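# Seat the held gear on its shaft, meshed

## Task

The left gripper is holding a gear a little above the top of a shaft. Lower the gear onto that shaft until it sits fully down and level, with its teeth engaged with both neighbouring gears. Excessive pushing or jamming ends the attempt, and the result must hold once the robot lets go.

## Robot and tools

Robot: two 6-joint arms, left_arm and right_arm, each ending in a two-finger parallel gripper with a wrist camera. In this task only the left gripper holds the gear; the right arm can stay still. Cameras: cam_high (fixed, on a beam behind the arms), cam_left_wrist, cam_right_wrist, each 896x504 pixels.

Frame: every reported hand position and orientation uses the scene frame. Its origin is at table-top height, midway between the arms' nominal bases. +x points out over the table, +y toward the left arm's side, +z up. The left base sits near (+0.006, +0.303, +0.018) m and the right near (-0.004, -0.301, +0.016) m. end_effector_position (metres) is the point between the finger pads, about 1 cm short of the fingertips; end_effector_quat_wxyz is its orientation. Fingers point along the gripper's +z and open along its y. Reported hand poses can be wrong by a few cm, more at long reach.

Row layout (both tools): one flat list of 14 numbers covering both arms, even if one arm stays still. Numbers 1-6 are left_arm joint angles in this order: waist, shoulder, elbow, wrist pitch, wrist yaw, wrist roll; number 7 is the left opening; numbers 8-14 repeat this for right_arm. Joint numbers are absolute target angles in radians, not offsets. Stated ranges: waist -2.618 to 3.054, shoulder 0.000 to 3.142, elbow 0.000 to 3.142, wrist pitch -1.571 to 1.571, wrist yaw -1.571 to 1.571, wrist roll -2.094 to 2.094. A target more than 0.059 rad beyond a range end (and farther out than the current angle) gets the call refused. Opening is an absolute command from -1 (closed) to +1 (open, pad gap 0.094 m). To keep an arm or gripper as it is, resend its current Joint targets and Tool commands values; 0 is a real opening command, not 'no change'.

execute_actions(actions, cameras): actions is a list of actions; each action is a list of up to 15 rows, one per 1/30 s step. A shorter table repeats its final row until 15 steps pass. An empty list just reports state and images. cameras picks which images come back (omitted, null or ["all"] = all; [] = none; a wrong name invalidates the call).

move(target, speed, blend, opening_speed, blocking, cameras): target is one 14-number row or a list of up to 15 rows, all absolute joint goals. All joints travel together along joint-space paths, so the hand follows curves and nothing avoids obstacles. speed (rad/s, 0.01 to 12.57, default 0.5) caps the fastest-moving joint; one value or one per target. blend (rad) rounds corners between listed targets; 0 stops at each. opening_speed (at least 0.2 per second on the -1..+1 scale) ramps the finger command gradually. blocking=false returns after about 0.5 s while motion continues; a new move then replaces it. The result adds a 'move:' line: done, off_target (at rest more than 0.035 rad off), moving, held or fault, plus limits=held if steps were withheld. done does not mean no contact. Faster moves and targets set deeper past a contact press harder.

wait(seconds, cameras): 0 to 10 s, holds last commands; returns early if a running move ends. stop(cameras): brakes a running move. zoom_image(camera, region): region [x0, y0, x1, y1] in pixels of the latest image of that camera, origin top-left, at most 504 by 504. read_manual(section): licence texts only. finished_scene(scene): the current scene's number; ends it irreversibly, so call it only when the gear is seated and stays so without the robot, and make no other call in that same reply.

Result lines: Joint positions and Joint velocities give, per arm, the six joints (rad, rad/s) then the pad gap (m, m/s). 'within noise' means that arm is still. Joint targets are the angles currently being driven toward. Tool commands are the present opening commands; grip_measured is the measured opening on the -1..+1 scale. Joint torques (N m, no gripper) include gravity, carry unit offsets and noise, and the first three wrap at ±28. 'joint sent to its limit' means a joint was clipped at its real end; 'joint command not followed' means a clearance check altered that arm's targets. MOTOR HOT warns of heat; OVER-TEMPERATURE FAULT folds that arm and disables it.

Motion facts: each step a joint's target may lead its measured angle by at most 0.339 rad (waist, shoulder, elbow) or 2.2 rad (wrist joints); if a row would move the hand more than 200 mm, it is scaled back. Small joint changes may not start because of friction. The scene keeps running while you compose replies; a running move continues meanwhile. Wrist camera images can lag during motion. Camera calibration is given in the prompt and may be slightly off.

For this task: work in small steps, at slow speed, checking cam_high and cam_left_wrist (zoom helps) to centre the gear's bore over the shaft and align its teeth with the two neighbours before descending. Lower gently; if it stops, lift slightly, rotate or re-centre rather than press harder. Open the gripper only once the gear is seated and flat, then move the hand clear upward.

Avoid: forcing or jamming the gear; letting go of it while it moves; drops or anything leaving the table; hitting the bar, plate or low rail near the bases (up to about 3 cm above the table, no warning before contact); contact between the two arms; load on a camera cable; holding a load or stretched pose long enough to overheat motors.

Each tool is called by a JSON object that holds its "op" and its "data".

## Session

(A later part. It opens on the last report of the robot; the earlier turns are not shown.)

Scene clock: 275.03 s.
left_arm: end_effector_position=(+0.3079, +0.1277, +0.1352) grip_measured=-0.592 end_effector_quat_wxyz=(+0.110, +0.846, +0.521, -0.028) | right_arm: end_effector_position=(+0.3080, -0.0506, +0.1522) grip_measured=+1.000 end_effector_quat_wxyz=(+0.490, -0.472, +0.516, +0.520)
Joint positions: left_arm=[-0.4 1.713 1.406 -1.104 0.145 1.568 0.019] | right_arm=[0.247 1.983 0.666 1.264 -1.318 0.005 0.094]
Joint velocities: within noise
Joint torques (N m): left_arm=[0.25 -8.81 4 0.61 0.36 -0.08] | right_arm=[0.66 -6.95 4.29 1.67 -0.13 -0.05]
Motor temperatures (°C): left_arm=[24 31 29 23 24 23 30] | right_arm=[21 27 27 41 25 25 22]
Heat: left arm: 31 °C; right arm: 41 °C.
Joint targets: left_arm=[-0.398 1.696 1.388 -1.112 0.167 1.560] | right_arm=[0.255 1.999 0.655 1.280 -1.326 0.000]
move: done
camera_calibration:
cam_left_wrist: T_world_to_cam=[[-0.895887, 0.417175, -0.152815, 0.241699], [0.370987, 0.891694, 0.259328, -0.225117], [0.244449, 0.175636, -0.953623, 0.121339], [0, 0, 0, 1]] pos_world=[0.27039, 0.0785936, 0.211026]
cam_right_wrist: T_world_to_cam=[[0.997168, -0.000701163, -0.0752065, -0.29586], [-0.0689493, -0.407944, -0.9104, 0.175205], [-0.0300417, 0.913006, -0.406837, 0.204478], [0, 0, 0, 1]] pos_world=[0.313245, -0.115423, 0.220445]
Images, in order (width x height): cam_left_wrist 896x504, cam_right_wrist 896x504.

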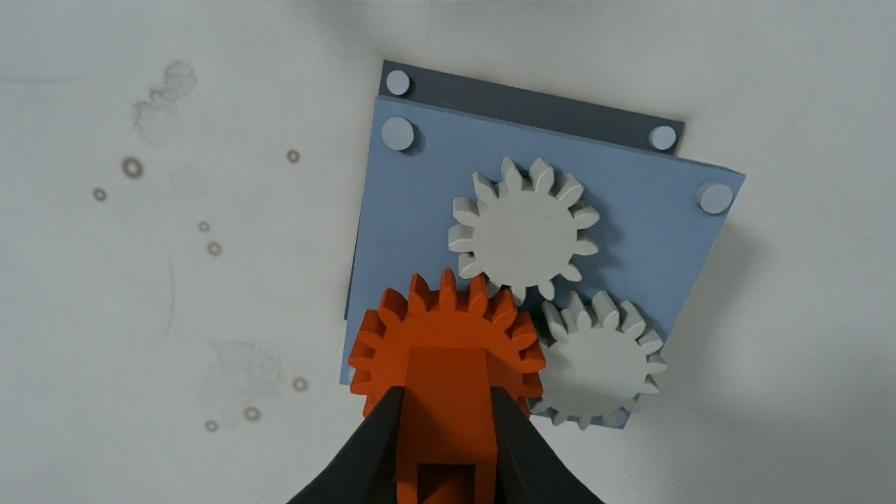

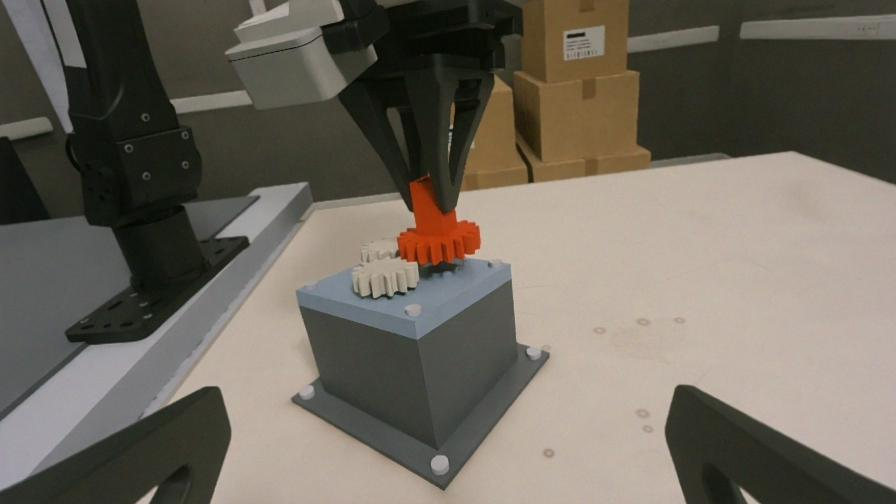

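{"op": "move", "data": {"target": [[-0.3975, 1.696, 1.383, -1.107, 0.167, 1.56, -1, 0.255, 1.999, 0.655, 1.28, -1.326, 0, 1],[-0.3975, 1.696, 1.383, -1.107, 0.167, 1.665, -1, 0.255, 1.999, 0.655, 1.28, -1.326, 0, 1]], "speed": 0.05, "cameras": ["cam_left_wrist"]}}

{"op": "zoom_image", "data": {"camera": "cam_left_wrist", "region": [400, 140, 680, 420]}}

Scene clock: 323.33 s.
left_arm: end_effector_position=(+0.3079, +0.1277, +0.1352) grip_measured=-0.592 end_effector_quat_wxyz=(+0.112, +0.868, +0.484, -0.022) | right_arm: end_effector_position=(+0.3080, -0.0506, +0.1522) grip_measured=+1.000 end_effector_quat_wxyz=(+0.490, -0.472, +0.516, +0.520)
Joint positions: left_arm=[-0.4 1.71 1.402 -1.1 0.145 1.655 0.019] | right_arm=[0.247 1.983 0.666 1.264 -1.318 0.005 0.094]
Joint velocities: within noise
Joint torques (N m): left_arm=[0.24 -8.53 3.95 0.62 0.36 0.1] | right_arm=[0.66 -6.95 4.3 1.67 -0.13 -0.04]
Motor temperatures (°C): left_arm=[24 31 28 23 24 23 30] | right_arm=[21 27 27 41 25 25 22]
Heat: left arm: 31 °C; right arm: 41 °C.
Joint targets: left_arm=[-0.398 1.696 1.383 -1.107 0.167 1.665] | right_arm=[0.255 1.999 0.655 1.280 -1.326 0.000]
move: done
camera_calibration:
cam_left_wrist: T_world_to_cam=[[-0.853538, 0.492616, -0.169713, 0.221382], [0.43984, 0.85585, 0.272141, -0.243441], [0.27931, 0.157636, -0.947173, 0.111899], [0, 0, 0, 1]] pos_world=[0.264779, 0.0816537, 0.20981]
Images, in order (width x height): cam_left_wrist 896x504.

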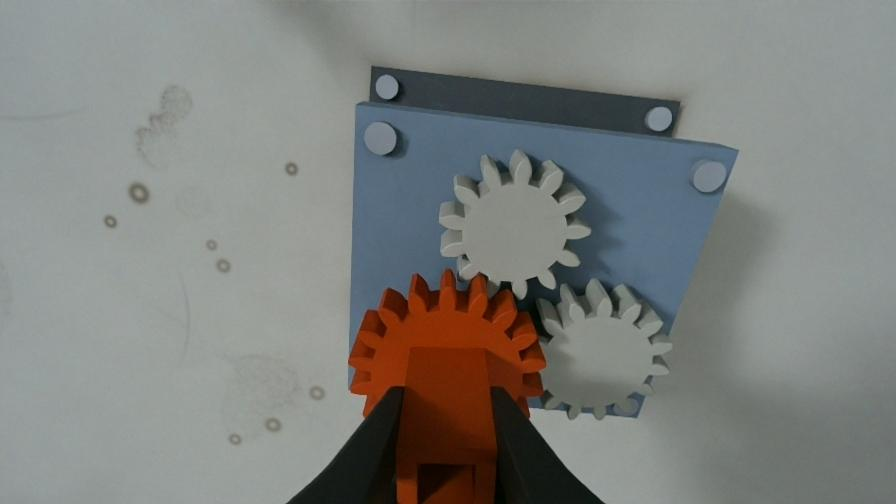

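Scaled by 1.800.

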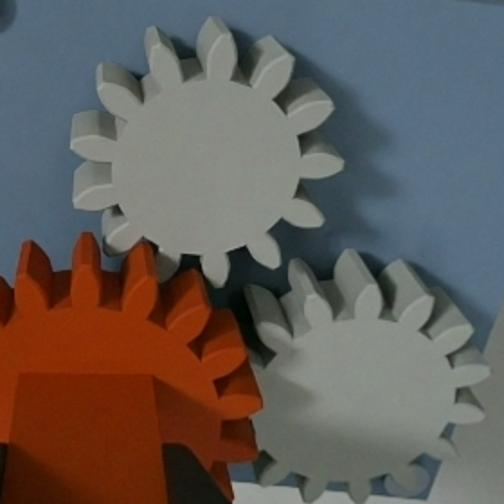

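{"op": "move", "data": {"target": [[-0.3975, 1.696, 1.433, -1.140, 0.167, 1.665, -1, 0.255, 1.999, 0.655, 1.28, -1.326, 0, 1],[-0.3975, 1.696, 1.433, -1.140, 0.167, 1.592, -1, 0.255, 1.999, 0.655, 1.28, -1.326, 0, 1],[-0.3975, 1.696, 1.395, -1.119, 0.167, 1.592, -1, 0.255, 1.999, 0.655, 1.28, -1.326, 0, 1]], "speed": 0.05, "cameras": ["cam_left_wrist"]}}

{"op": "move", "data": {"target": [-0.3975, 1.696, 1.387, -1.111, 0.167, 1.592, -1, 0.255, 1.999, 0.655, 1.28, -1.326, 0, 1], "speed": 0.05, "cameras": ["cam_left_wrist"]}}

{"op": "zoom_image", "data": {"camera": "cam_left_wrist", "region": [430, 140, 620, 310]}}

{"op": "zoom_image", "data": {"camera": "cam_left_wrist", "region": [490, 260, 680, 430]}}

Scene clock: 339.67 s.
left_arm: end_effector_position=(+0.3076, +0.1279, +0.1365) grip_measured=-0.592 end_effector_quat_wxyz=(+0.111, +0.854, +0.508, -0.026) | right_arm: end_effector_position=(+0.3080, -0.0506, +0.1522) grip_measured=+1.000 end_effector_quat_wxyz=(+0.490, -0.472, +0.516, +0.520)
Joint positions: left_arm=[-0.4 1.71 1.407 -1.108 0.145 1.6 0.019] | right_arm=[0.247 1.983 0.666 1.264 -1.318 0.005 0.094]
Joint velocities: within noise
Joint torques (N m): left_arm=[0.25 -8.53 4.36 0.58 0.36 -0.09] | right_arm=[0.66 -6.95 4.27 1.67 -0.13 -0.04]
Motor temperatures (°C): left_arm=[24 31 28 23 24 23 30] | right_arm=[21 28 27 41 25 25 22]
Heat: left arm: 31 °C; right arm: 41 °C.
Joint targets: left_arm=[-0.398 1.696 1.395 -1.119 0.167 1.592] | right_arm=[0.255 1.999 0.655 1.280 -1.326 0.000]
move: done
camera_calibration:
cam_left_wrist: T_world_to_cam=[[-0.881028, 0.44546, -0.159232, 0.234248], [0.396832, 0.879159, 0.263826, -0.232514], [0.257514, 0.16925, -0.951336, 0.119071], [0, 0, 0, 1]] pos_world=[0.267985, 0.0799157, 0.21192]
Images, in order (width x height): cam_left_wrist 896x504.

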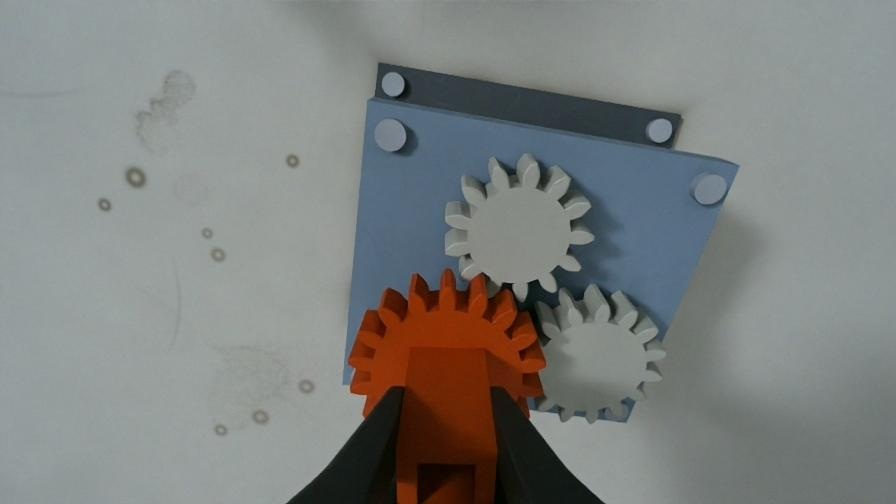

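Scene clock: 340.37 s.
left_arm: end_effector_position=(+0.3077, +0.1278, +0.1347) grip_measured=-0.592 end_effector_quat_wxyz=(+0.111, +0.854, +0.508, -0.026) | right_arm: end_effector_position=(+0.3080, -0.0506, +0.1522) grip_measured=+1.000 end_effector_quat_wxyz=(+0.490, -0.472, +0.516, +0.520)
Joint positions: left_arm=[-0.4 1.71 1.4 -1.099 0.145 1.6 0.019] | right_arm=[0.247 1.983 0.666 1.264 -1.318 0.005 0.094]
Joint velocities: within noise
Joint torques (N m): left_arm=[0.24 -8.53 4.34 0.57 0.36 -0.09] | right_arm=[0.65 -6.97 4.29 1.67 -0.13 -0.04]
Motor temperatures (°C): left_arm=[24 31 28 23 24 23 30] | right_arm=[21 28 27 41 25 25 22]
Heat: left arm: 31 °C; right arm: 41 °C.
Joint targets: left_arm=[-0.398 1.696 1.387 -1.111 0.167 1.592] | right_arm=[0.255 1.999 0.655 1.280 -1.326 0.000]
move: done
camera_calibration:
cam_left_wrist: T_world_to_cam=[[-0.880871, 0.445369, -0.160351, 0.234189], [0.396532, 0.879282, 0.263868, -0.231862], [0.258513, 0.168849, -0.951137, 0.117003], [0, 0, 0, 1]] pos_world=[0.267985, 0.0798158, 0.210019]
Images, in order (width x height): cam_left_wrist 896x504.

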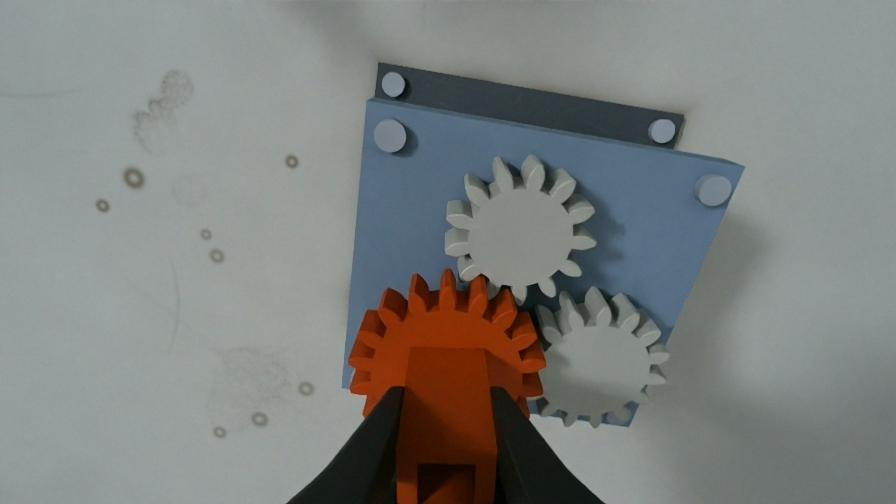

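Scaled by 2.653.

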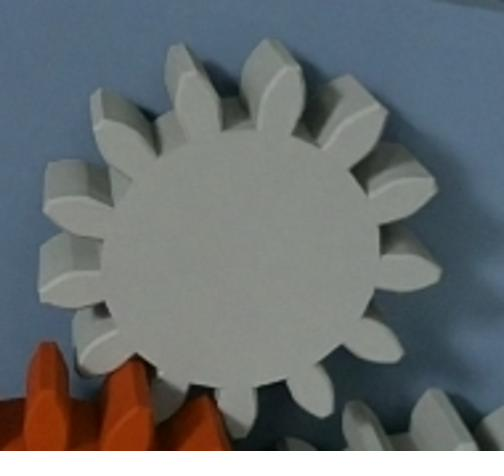

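Scaled by 2.653.

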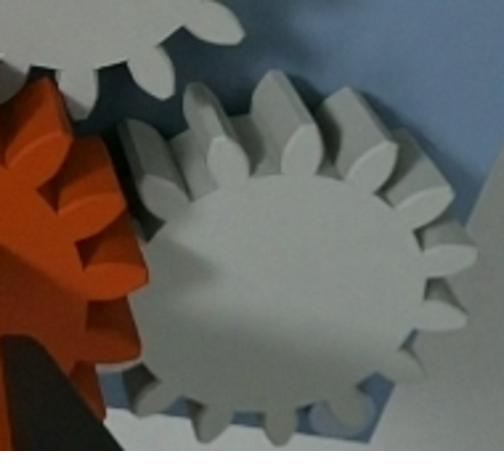

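{"op": "move", "data": {"target": [-0.3975, 1.696, 1.379, -1.103, 0.167, 1.592, -1, 0.255, 1.999, 0.655, 1.28, -1.326, 0, 1], "speed": 0.04, "cameras": []}}

{"op": "move", "data": {"target": [-0.3975, 1.696, 1.371, -1.095, 0.167, 1.592, -1, 0.255, 1.999, 0.655, 1.28, -1.326, 0, 1], "speed": 0.04, "cameras": ["cam_left_wrist","cam_right_wrist"]}}

{"op": "zoom_image", "data": {"camera": "cam_right_wrist", "region": [340, 160, 490, 310]}}

Scene clock: 345.87 s.
left_arm: end_effector_position=(+0.3078, +0.1276, +0.1327) grip_measured=-0.592 end_effector_quat_wxyz=(+0.112, +0.854, +0.508, -0.025) | right_arm: end_effector_position=(+0.3080, -0.0506, +0.1522) grip_measured=+1.000 end_effector_quat_wxyz=(+0.490, -0.472, +0.516, +0.520)
Joint positions: left_arm=[-0.4 1.71 1.392 -1.089 0.145 1.6 0.019] | right_arm=[0.247 1.983 0.666 1.264 -1.318 0.005 0.094]
Joint velocities: within noise
Joint torques (N m): left_arm=[0.24 -8.53 4.36 0.54 0.36 -0.08] | right_arm=[0.65 -6.95 4.3 1.67 -0.13 -0.05]
Motor temperatures (°C): left_arm=[24 31 28 23 24 23 30] | right_arm=[21 28 27 41 25 25 22]
Heat: left arm: 31 °C; right arm: 41 °C.
Joint targets: left_arm=[-0.398 1.696 1.379 -1.103 0.167 1.592] | right_arm=[0.255 1.999 0.655 1.280 -1.326 0.000]
move: done
No camera images: "cameras" was empty.

Scene clock: 346.57 s.
left_arm: end_effector_position=(+0.3078, +0.1275, +0.1307) grip_measured=-0.592 end_effector_quat_wxyz=(+0.112, +0.854, +0.508, -0.025) | right_arm: end_effector_position=(+0.3080, -0.0506, +0.1522) grip_measured=+1.000 end_effector_quat_wxyz=(+0.490, -0.472, +0.516, +0.520)
Joint positions: left_arm=[-0.4 1.71 1.384 -1.081 0.146 1.6 0.019] | right_arm=[0.247 1.983 0.666 1.264 -1.318 0.005 0.094]
Joint velocities: within noise
Joint torques (N m): left_arm=[0.25 -8.53 4.33 0.55 0.35 -0.09] | right_arm=[0.66 -6.94 4.29 1.68 -0.13 -0.05]
Motor temperatures (°C): left_arm=[24 31 28 23 24 23 30] | right_arm=[21 28 27 41 25 25 22]
Heat: left arm: 31 °C; right arm: 41 °C.
Joint targets: left_arm=[-0.398 1.696 1.371 -1.095 0.167 1.592] | right_arm=[0.255 1.999 0.655 1.280 -1.326 0.000]
move: done
camera_calibration:
cam_left_wrist: T_world_to_cam=[[-0.880751, 0.444802, -0.16257, 0.234211], [0.395825, 0.879876, 0.262947, -0.230365], [0.260001, 0.167242, -0.951015, 0.113004], [0, 0, 0, 1]] pos_world=[0.268084, 0.0796159, 0.206118]
cam_right_wrist: T_world_to_cam=[[0.997168, -0.000701163, -0.0752065, -0.29586], [-0.0689493, -0.407944, -0.9104, 0.175205], [-0.0300417, 0.913006, -0.406837, 0.204478], [0, 0, 0, 1]] pos_world=[0.313245, -0.115423, 0.220445]
Images, in order (width x height): cam_left_wrist 896x504, cam_right_wrist 896x504.

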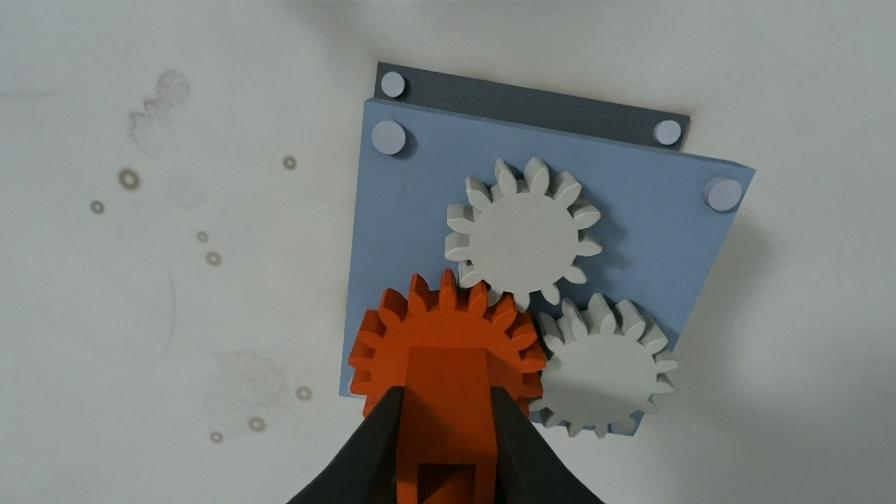

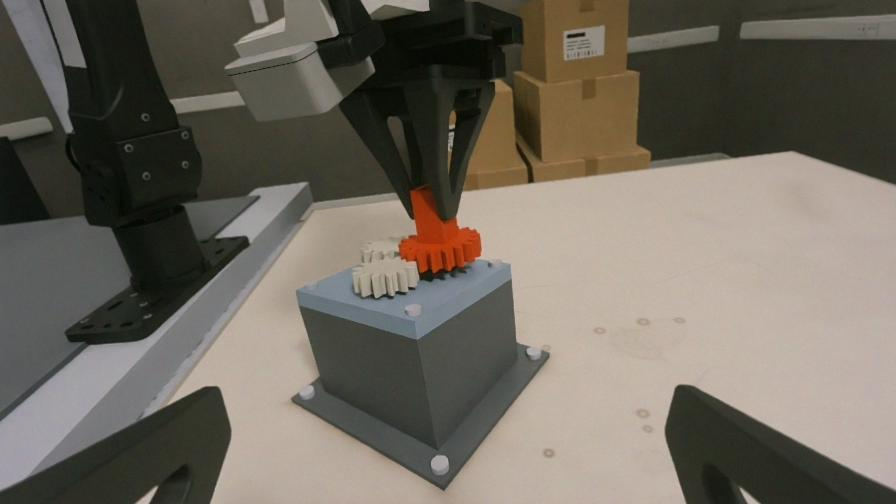

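Scaled by 3.360.

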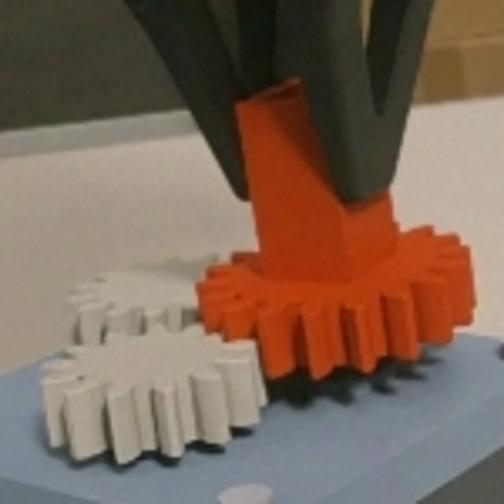

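Meshing. Continue down.

{"op": "move", "data": {"target": [-0.3975, 1.696, 1.362, -1.086, 0.167, 1.592, -1, 0.255, 1.999, 0.655, 1.28, -1.326, 0, 1], "speed": 0.04, "cameras": []}}

{"op": "move", "data": {"target": [-0.3975, 1.696, 1.353, -1.077, 0.167, 1.592, -1, 0.255, 1.999, 0.655, 1.28, -1.326, 0, 1], "speed": 0.04, "cameras": ["cam_right_wrist"]}}

{"op": "zoom_image", "data": {"camera": "cam_right_wrist", "region": [340, 160, 490, 310]}}

Scene clock: 352.93 s.
left_arm: end_effector_position=(+0.3077, +0.1274, +0.1286) grip_measured=-0.592 end_effector_quat_wxyz=(+0.113, +0.854, +0.508, -0.025) | right_arm: end_effector_position=(+0.3080, -0.0506, +0.1522) grip_measured=+1.000 end_effector_quat_wxyz=(+0.490, -0.472, +0.516, +0.520)
Joint positions: left_arm=[-0.4 1.71 1.375 -1.071 0.146 1.6 0.019] | right_arm=[0.247 1.983 0.666 1.264 -1.318 0.005 0.094]
Joint velocities: within noise
Joint torques (N m): left_arm=[0.24 -8.53 4.31 0.54 0.35 -0.09] | right_arm=[0.66 -6.95 4.29 1.67 -0.14 -0.04]
Motor temperatures (°C): left_arm=[24 32 28 23 24 23 30] | right_arm=[21 28 27 41 25 25 22]
Heat: left arm: 32 °C; right arm: 41 °C.
Joint targets: left_arm=[-0.398 1.696 1.362 -1.086 0.167 1.592] | right_arm=[0.255 1.999 0.655 1.280 -1.326 0.000]
move: done
No camera images: "cameras" was empty.

Scene clock: 353.63 s.
left_arm: end_effector_position=(+0.3078, +0.1273, +0.1264) grip_measured=-0.592 end_effector_quat_wxyz=(+0.113, +0.854, +0.507, -0.025) | right_arm: end_effector_position=(+0.3080, -0.0506, +0.1522) grip_measured=+1.000 end_effector_quat_wxyz=(+0.490, -0.472, +0.516, +0.520)
Joint positions: left_arm=[-0.4 1.71 1.366 -1.061 0.146 1.6 0.019] | right_arm=[0.247 1.983 0.666 1.264 -1.318 0.005 0.094]
Joint velocities: within noise
Joint torques (N m): left_arm=[0.24 -8.53 4.31 0.53 0.34 -0.08] | right_arm=[0.65 -6.95 4.29 1.67 -0.13 -0.04]
Motor temperatures (°C): left_arm=[24 32 28 23 24 23 30] | right_arm=[21 28 27 41 25 25 22]
Heat: left arm: 32 °C; right arm: 41 °C.
Joint targets: left_arm=[-0.398 1.696 1.353 -1.077 0.167 1.592] | right_arm=[0.255 1.999 0.655 1.280 -1.326 0.000]
move: done
camera_calibration:
cam_right_wrist: T_world_to_cam=[[0.997168, -0.000701163, -0.0752065, -0.29586], [-0.0689493, -0.407944, -0.9104, 0.175205], [-0.0300417, 0.913006, -0.406837, 0.204478], [0, 0, 0, 1]] pos_world=[0.313245, -0.115423, 0.220445]
Images, in order (width x height): cam_right_wrist 896x504.

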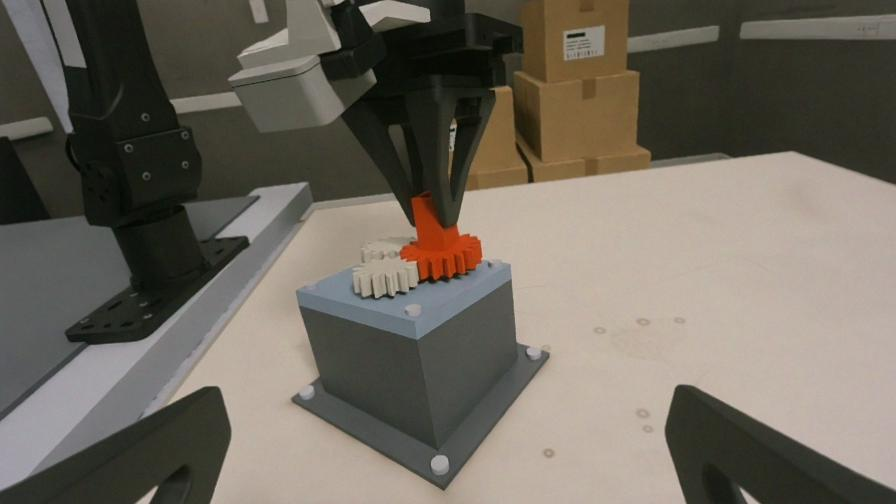

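Scaled by 3.360.

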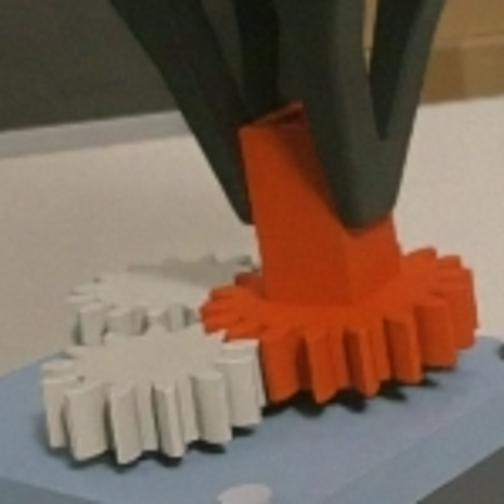

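{"op": "move", "data": {"target": [-0.3975, 1.696, 1.345, -1.069, 0.167, 1.592, -1, 0.255, 1.999, 0.655, 1.28, -1.326, 0, 1], "speed": 0.04, "cameras": []}}

{"op": "move", "data": {"target": [-0.3975, 1.696, 1.337, -1.061, 0.167, 1.592, -1, 0.255, 1.999, 0.655, 1.28, -1.326, 0, 1], "speed": 0.04, "cameras": ["cam_right_wrist"]}}

{"op": "zoom_image", "data": {"camera": "cam_right_wrist", "region": [340, 160, 490, 310]}}

Scene clock: 358.70 s.
left_arm: end_effector_position=(+0.3079, +0.1272, +0.1245) grip_measured=-0.592 end_effector_quat_wxyz=(+0.114, +0.854, +0.507, -0.025) | right_arm: end_effector_position=(+0.3080, -0.0506, +0.1522) grip_measured=+1.000 end_effector_quat_wxyz=(+0.490, -0.472, +0.516, +0.520)
Joint positions: left_arm=[-0.4 1.71 1.358 -1.052 0.146 1.6 0.019] | right_arm=[0.247 1.983 0.666 1.264 -1.318 0.005 0.094]
Joint velocities: within noise
Joint torques (N m): left_arm=[0.24 -8.53 4.3 0.53 0.35 -0.09] | right_arm=[0.66 -6.97 4.29 1.67 -0.13 -0.04]
Motor temperatures (°C): left_arm=[24 32 28 23 24 23 30] | right_arm=[21 28 27 41 25 25 22]
Heat: left arm: 32 °C; right arm: 41 °C.
Joint targets: left_arm=[-0.398 1.696 1.345 -1.069 0.167 1.592] | right_arm=[0.255 1.999 0.655 1.280 -1.326 0.000]
move: done
No camera images: "cameras" was empty.

Scene clock: 359.40 s.
left_arm: end_effector_position=(+0.3079, +0.1271, +0.1237) grip_measured=-0.592 end_effector_quat_wxyz=(+0.114, +0.854, +0.507, -0.025) | right_arm: end_effector_position=(+0.3080, -0.0506, +0.1522) grip_measured=+1.000 end_effector_quat_wxyz=(+0.490, -0.472, +0.516, +0.520)
Joint positions: left_arm=[-0.4 1.71 1.355 -1.048 0.147 1.6 0.019] | right_arm=[0.247 1.983 0.666 1.264 -1.318 0.005 0.094]
Joint velocities: within noise
Joint torques (N m): left_arm=[0.24 -8.53 3.97 0.57 0.34 -0.08] | right_arm=[0.65 -6.97 4.29 1.67 -0.13 -0.04]
Motor temperatures (°C): left_arm=[24 32 28 23 24 23 30] | right_arm=[21 28 27 41 25 25 22]
Heat: left arm: 32 °C; right arm: 41 °C.
Joint targets: left_arm=[-0.398 1.696 1.337 -1.061 0.167 1.592] | right_arm=[0.255 1.999 0.655 1.280 -1.326 0.000]
move: done
camera_calibration:
cam_right_wrist: T_world_to_cam=[[0.997168, -0.000701163, -0.0752065, -0.29586], [-0.0689493, -0.407944, -0.9104, 0.175205], [-0.0300417, 0.913006, -0.406837, 0.204478], [0, 0, 0, 1]] pos_world=[0.313245, -0.115423, 0.220445]
Images, in order (width x height): cam_right_wrist 896x504.

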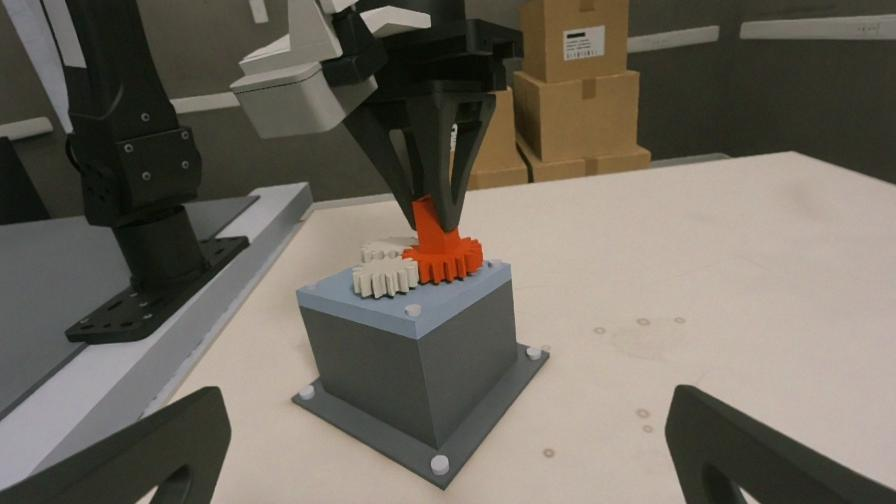

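Scaled by 3.360.

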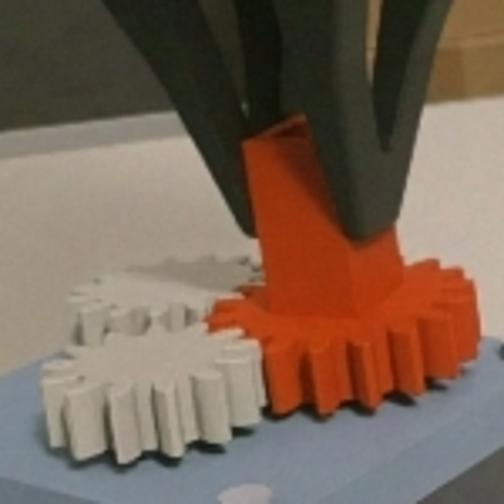

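{"op": "move", "data": {"target": [-0.3975, 1.696, 1.330, -1.054, 0.167, 1.592, -1, 0.255, 1.999, 0.655, 1.28, -1.326, 0, 1], "speed": 0.03, "cameras": ["cam_left_wrist"]}}

{"op": "move", "data": {"target": [-0.3975, 1.696, 1.339, -1.063, 0.167, 1.592, -0.3, 0.255, 1.999, 0.655, 1.28, -1.326, 0, 1], "speed": 0.03, "opening_speed": 0.4}}

{"op": "zoom_image", "data": {"camera": "cam_right_wrist", "region": [340, 160, 490, 310]}}

Scene clock: 366.70 s.
left_arm: end_effector_position=(+0.3078, +0.1272, +0.1237) grip_measured=-0.592 end_effector_quat_wxyz=(+0.116, +0.854, +0.507, -0.024) | right_arm: end_effector_position=(+0.3080, -0.0506, +0.1522) grip_measured=+1.000 end_effector_quat_wxyz=(+0.490, -0.472, +0.516, +0.520)
Joint positions: left_arm=[-0.4 1.707 1.351 -1.044 0.147 1.6 0.019] | right_arm=[0.247 1.983 0.666 1.264 -1.318 0.005 0.094]
Joint velocities: within noise
Joint torques (N m): left_arm=[0.25 -8.24 3.77 0.61 0.34 -0.08] | right_arm=[0.66 -6.95 4.3 1.67 -0.13 -0.05]
Motor temperatures (°C): left_arm=[24 32 28 23 24 23 30] | right_arm=[21 28 27 41 25 25 22]
Heat: left arm: 32 °C; right arm: 41 °C.
Joint targets: left_arm=[-0.398 1.696 1.330 -1.054 0.167 1.592] | right_arm=[0.255 1.999 0.655 1.280 -1.326 0.000]
move: done
camera_calibration:
cam_left_wrist: T_world_to_cam=[[-0.879793, 0.444183, -0.169311, 0.233749], [0.394294, 0.880845, 0.262002, -0.227778], [0.265513, 0.163749, -0.950099, 0.104999], [0, 0, 0, 1]] pos_world=[0.267583, 0.0796167, 0.199014]
Images, in order (width x height): cam_left_wrist 896x504.

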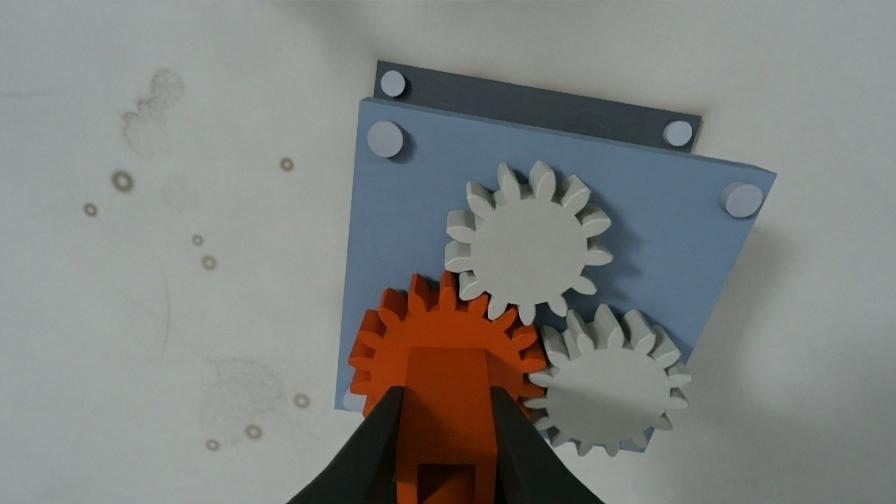

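Scene clock: 368.67 s.
left_arm: end_effector_position=(+0.3078, +0.1272, +0.1237) grip_measured=-0.302 end_effector_quat_wxyz=(+0.116, +0.854, +0.507, -0.024) | right_arm: end_effector_position=(+0.3080, -0.0506, +0.1522) grip_measured=+1.000 end_effector_quat_wxyz=(+0.490, -0.472, +0.516, +0.520)
Joint positions: left_arm=[-0.4 1.707 1.351 -1.044 0.147 1.6 0.033] | right_arm=[0.247 1.983 0.666 1.264 -1.318 0.005 0.094]
Joint velocities: within noise
Joint torques (N m): left_arm=[0.25 -8.24 4.4 0.52 0.34 -0.08] | right_arm=[0.65 -6.95 4.29 1.67 -0.13 -0.04]
Motor temperatures (°C): left_arm=[24 32 28 23 24 23 30] | right_arm=[21 28 27 41 25 25 22]
Heat: left arm: 32 °C; right arm: 41 °C.
Joint targets: left_arm=[-0.398 1.696 1.339 -1.063 0.167 1.592] | right_arm=[0.255 1.999 0.655 1.280 -1.326 0.000]
move: done
camera_calibration:
cam_left_wrist: T_world_to_cam=[[-0.879793, 0.444183, -0.169311, 0.233749], [0.394294, 0.880845, 0.262002, -0.227778], [0.265513, 0.163749, -0.950099, 0.104999], [0, 0, 0, 1]] pos_world=[0.267583, 0.0796167, 0.199014]
cam_right_wrist: T_world_to_cam=[[0.997168, -0.000701163, -0.0752065, -0.29586], [-0.0689493, -0.407944, -0.9104, 0.175205], [-0.0300417, 0.913006, -0.406837, 0.204478], [0, 0, 0, 1]] pos_world=[0.313245, -0.115423, 0.220445]

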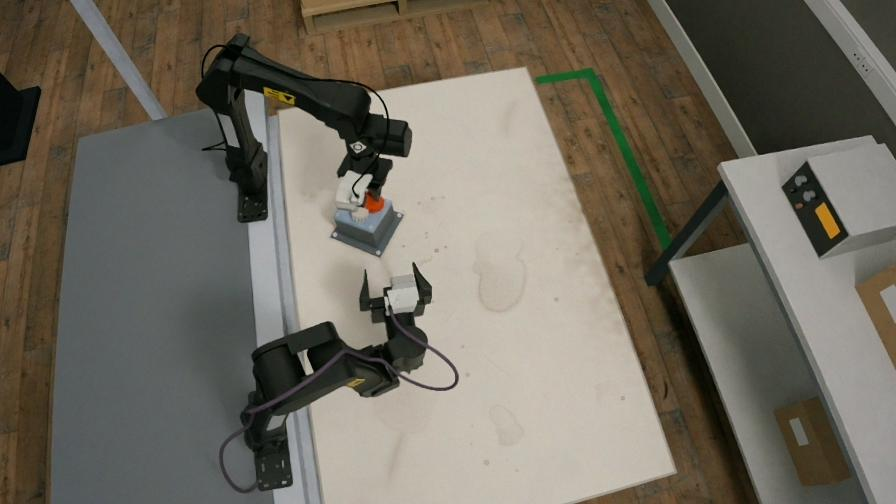

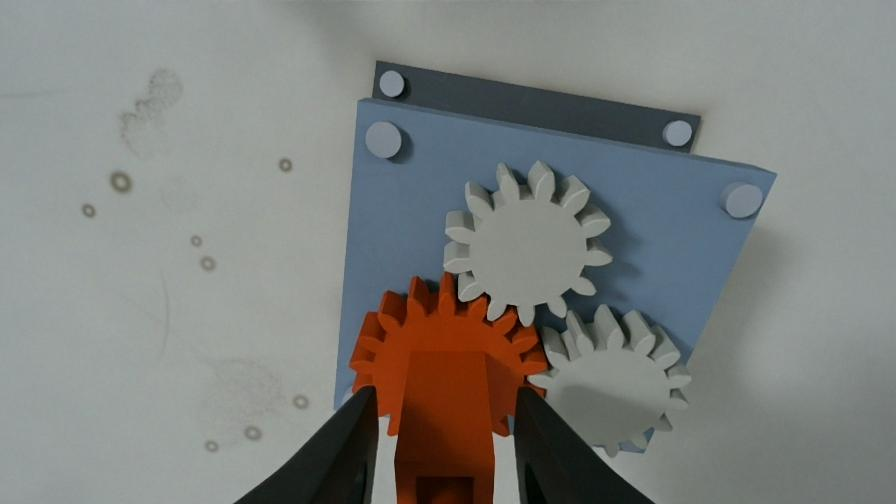

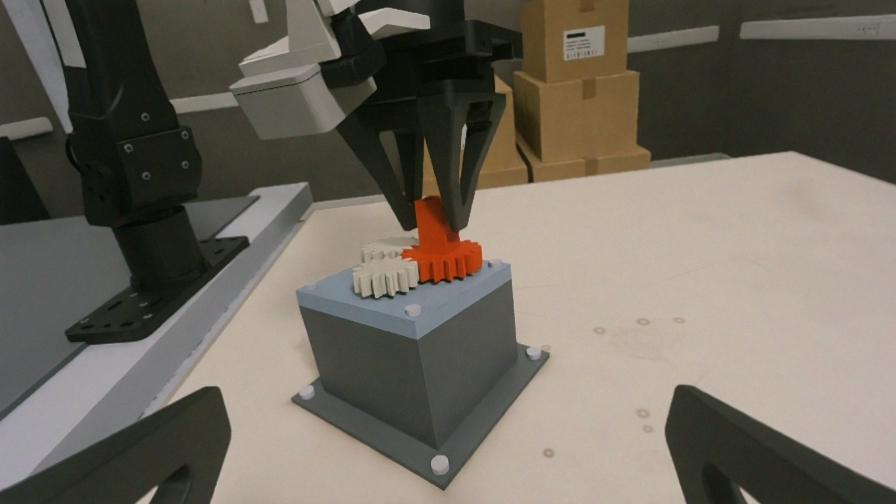

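Scaled by 3.360.

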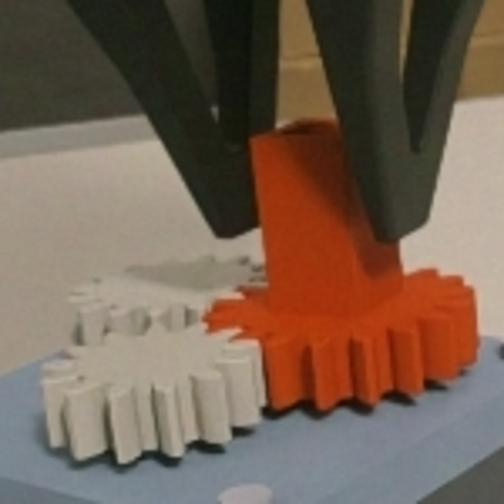

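{"op": "move", "data": {"target": [[-0.3975, 1.696, 1.339, -1.063, 0.167, 1.592, 0.1, 0.255, 1.999, 0.655, 1.25, -1.326, 0, 1],[-0.3975, 1.696, 1.53, -1.235, 0.167, 1.592, 0.1, 0.255, 1.999, 0.655, 1.25, -1.326, 0, 1]], "speed": 0.1, "opening_speed": 0.5}}

{"op": "zoom_image", "data": {"camera": "cam_right_wrist", "region": [340, 160, 490, 310]}}

Scene clock: 378.53 s.
left_arm: end_effector_position=(+0.3106, +0.1267, +0.1642) grip_measured=+0.098 end_effector_quat_wxyz=(+0.118, +0.854, +0.507, -0.023) | right_arm: end_effector_position=(+0.3079, -0.0506, +0.1516) grip_measured=+1.000 end_effector_quat_wxyz=(+0.489, -0.471, +0.518, +0.521)
Joint positions: left_arm=[-0.4 1.707 1.511 -1.199 0.147 1.6 0.052] | right_arm=[0.247 1.983 0.666 1.258 -1.318 0.005 0.094]
Joint velocities: within noise
Joint torques (N m): left_arm=[0.24 -8.24 6.67 0.39 0.34 -0.08] | right_arm=[0.65 -6.95 4.3 1.38 -0.13 -0.04]
Motor temperatures (°C): left_arm=[24 31 28 23 24 23 29] | right_arm=[21 28 27 41 25 25 22]
Heat: left arm: 31 °C; right arm: 41 °C.
Joint targets: left_arm=[-0.398 1.696 1.530 -1.235 0.167 1.592] | right_arm=[0.255 1.999 0.655 1.250 -1.326 0.000]
move: off_target (left_arm); left_arm: the wrist pitch is farthest, 0.036 rad from its target
camera_calibration:
cam_left_wrist: T_world_to_cam=[[-0.879054, 0.443752, -0.174206, 0.243944], [0.393079, 0.881449, 0.261795, -0.238781], [0.269726, 0.161655, -0.949271, 0.141691], [0, 0, 0, 1]] pos_world=[0.270082, 0.0793171, 0.239511]
cam_right_wrist: T_world_to_cam=[[0.996767, -0.000605962, -0.0803451, -0.294928], [-0.0735603, -0.409125, -0.909508, 0.17583], [-0.0323201, 0.912478, -0.407847, 0.205028], [0, 0, 0, 1]] pos_world=[0.313535, -0.115326, 0.219843]

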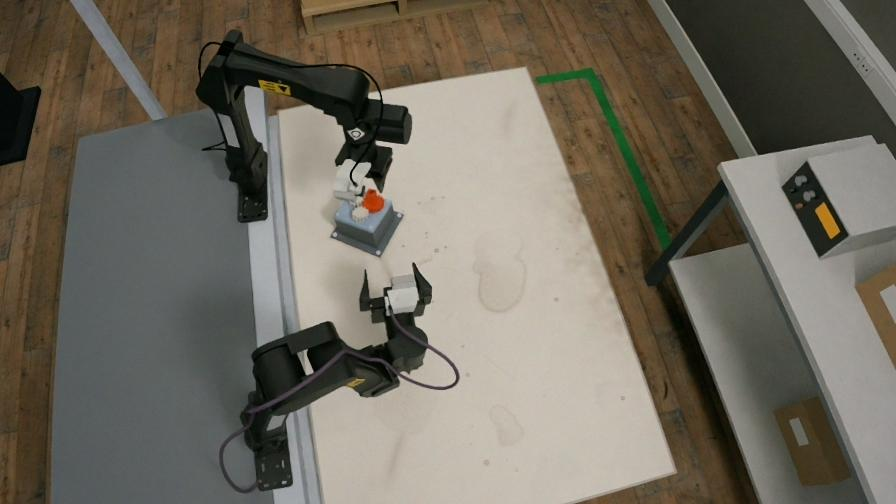

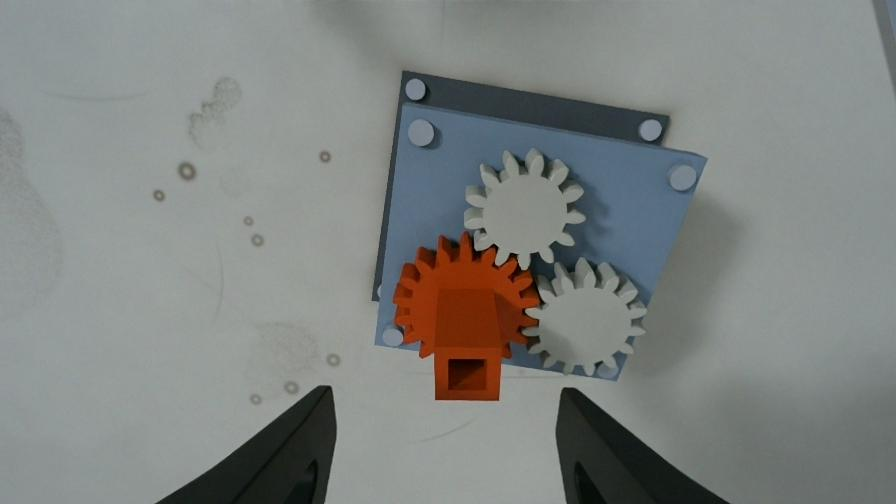

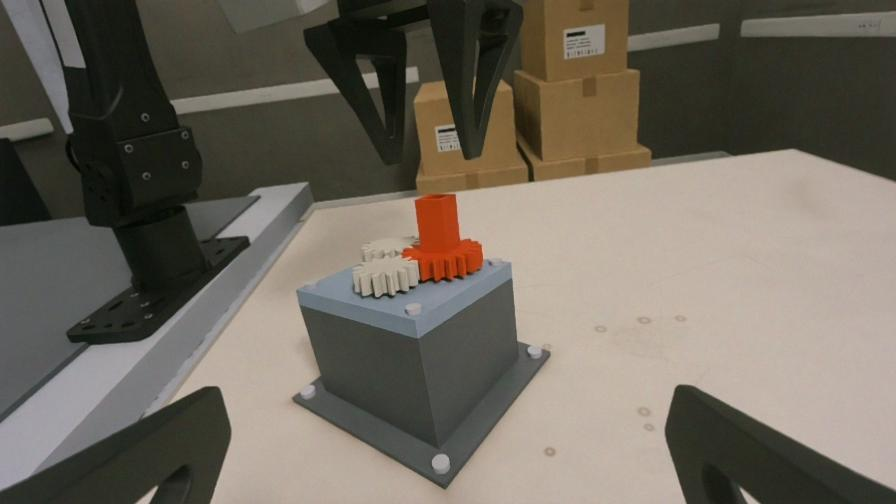

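Scaled by 3.360.

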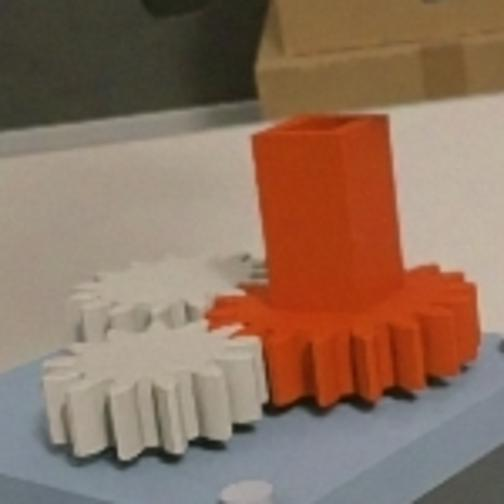

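{"op": "finished_scene", "data": {"scene": 2}}

The scene is finished: the task was done.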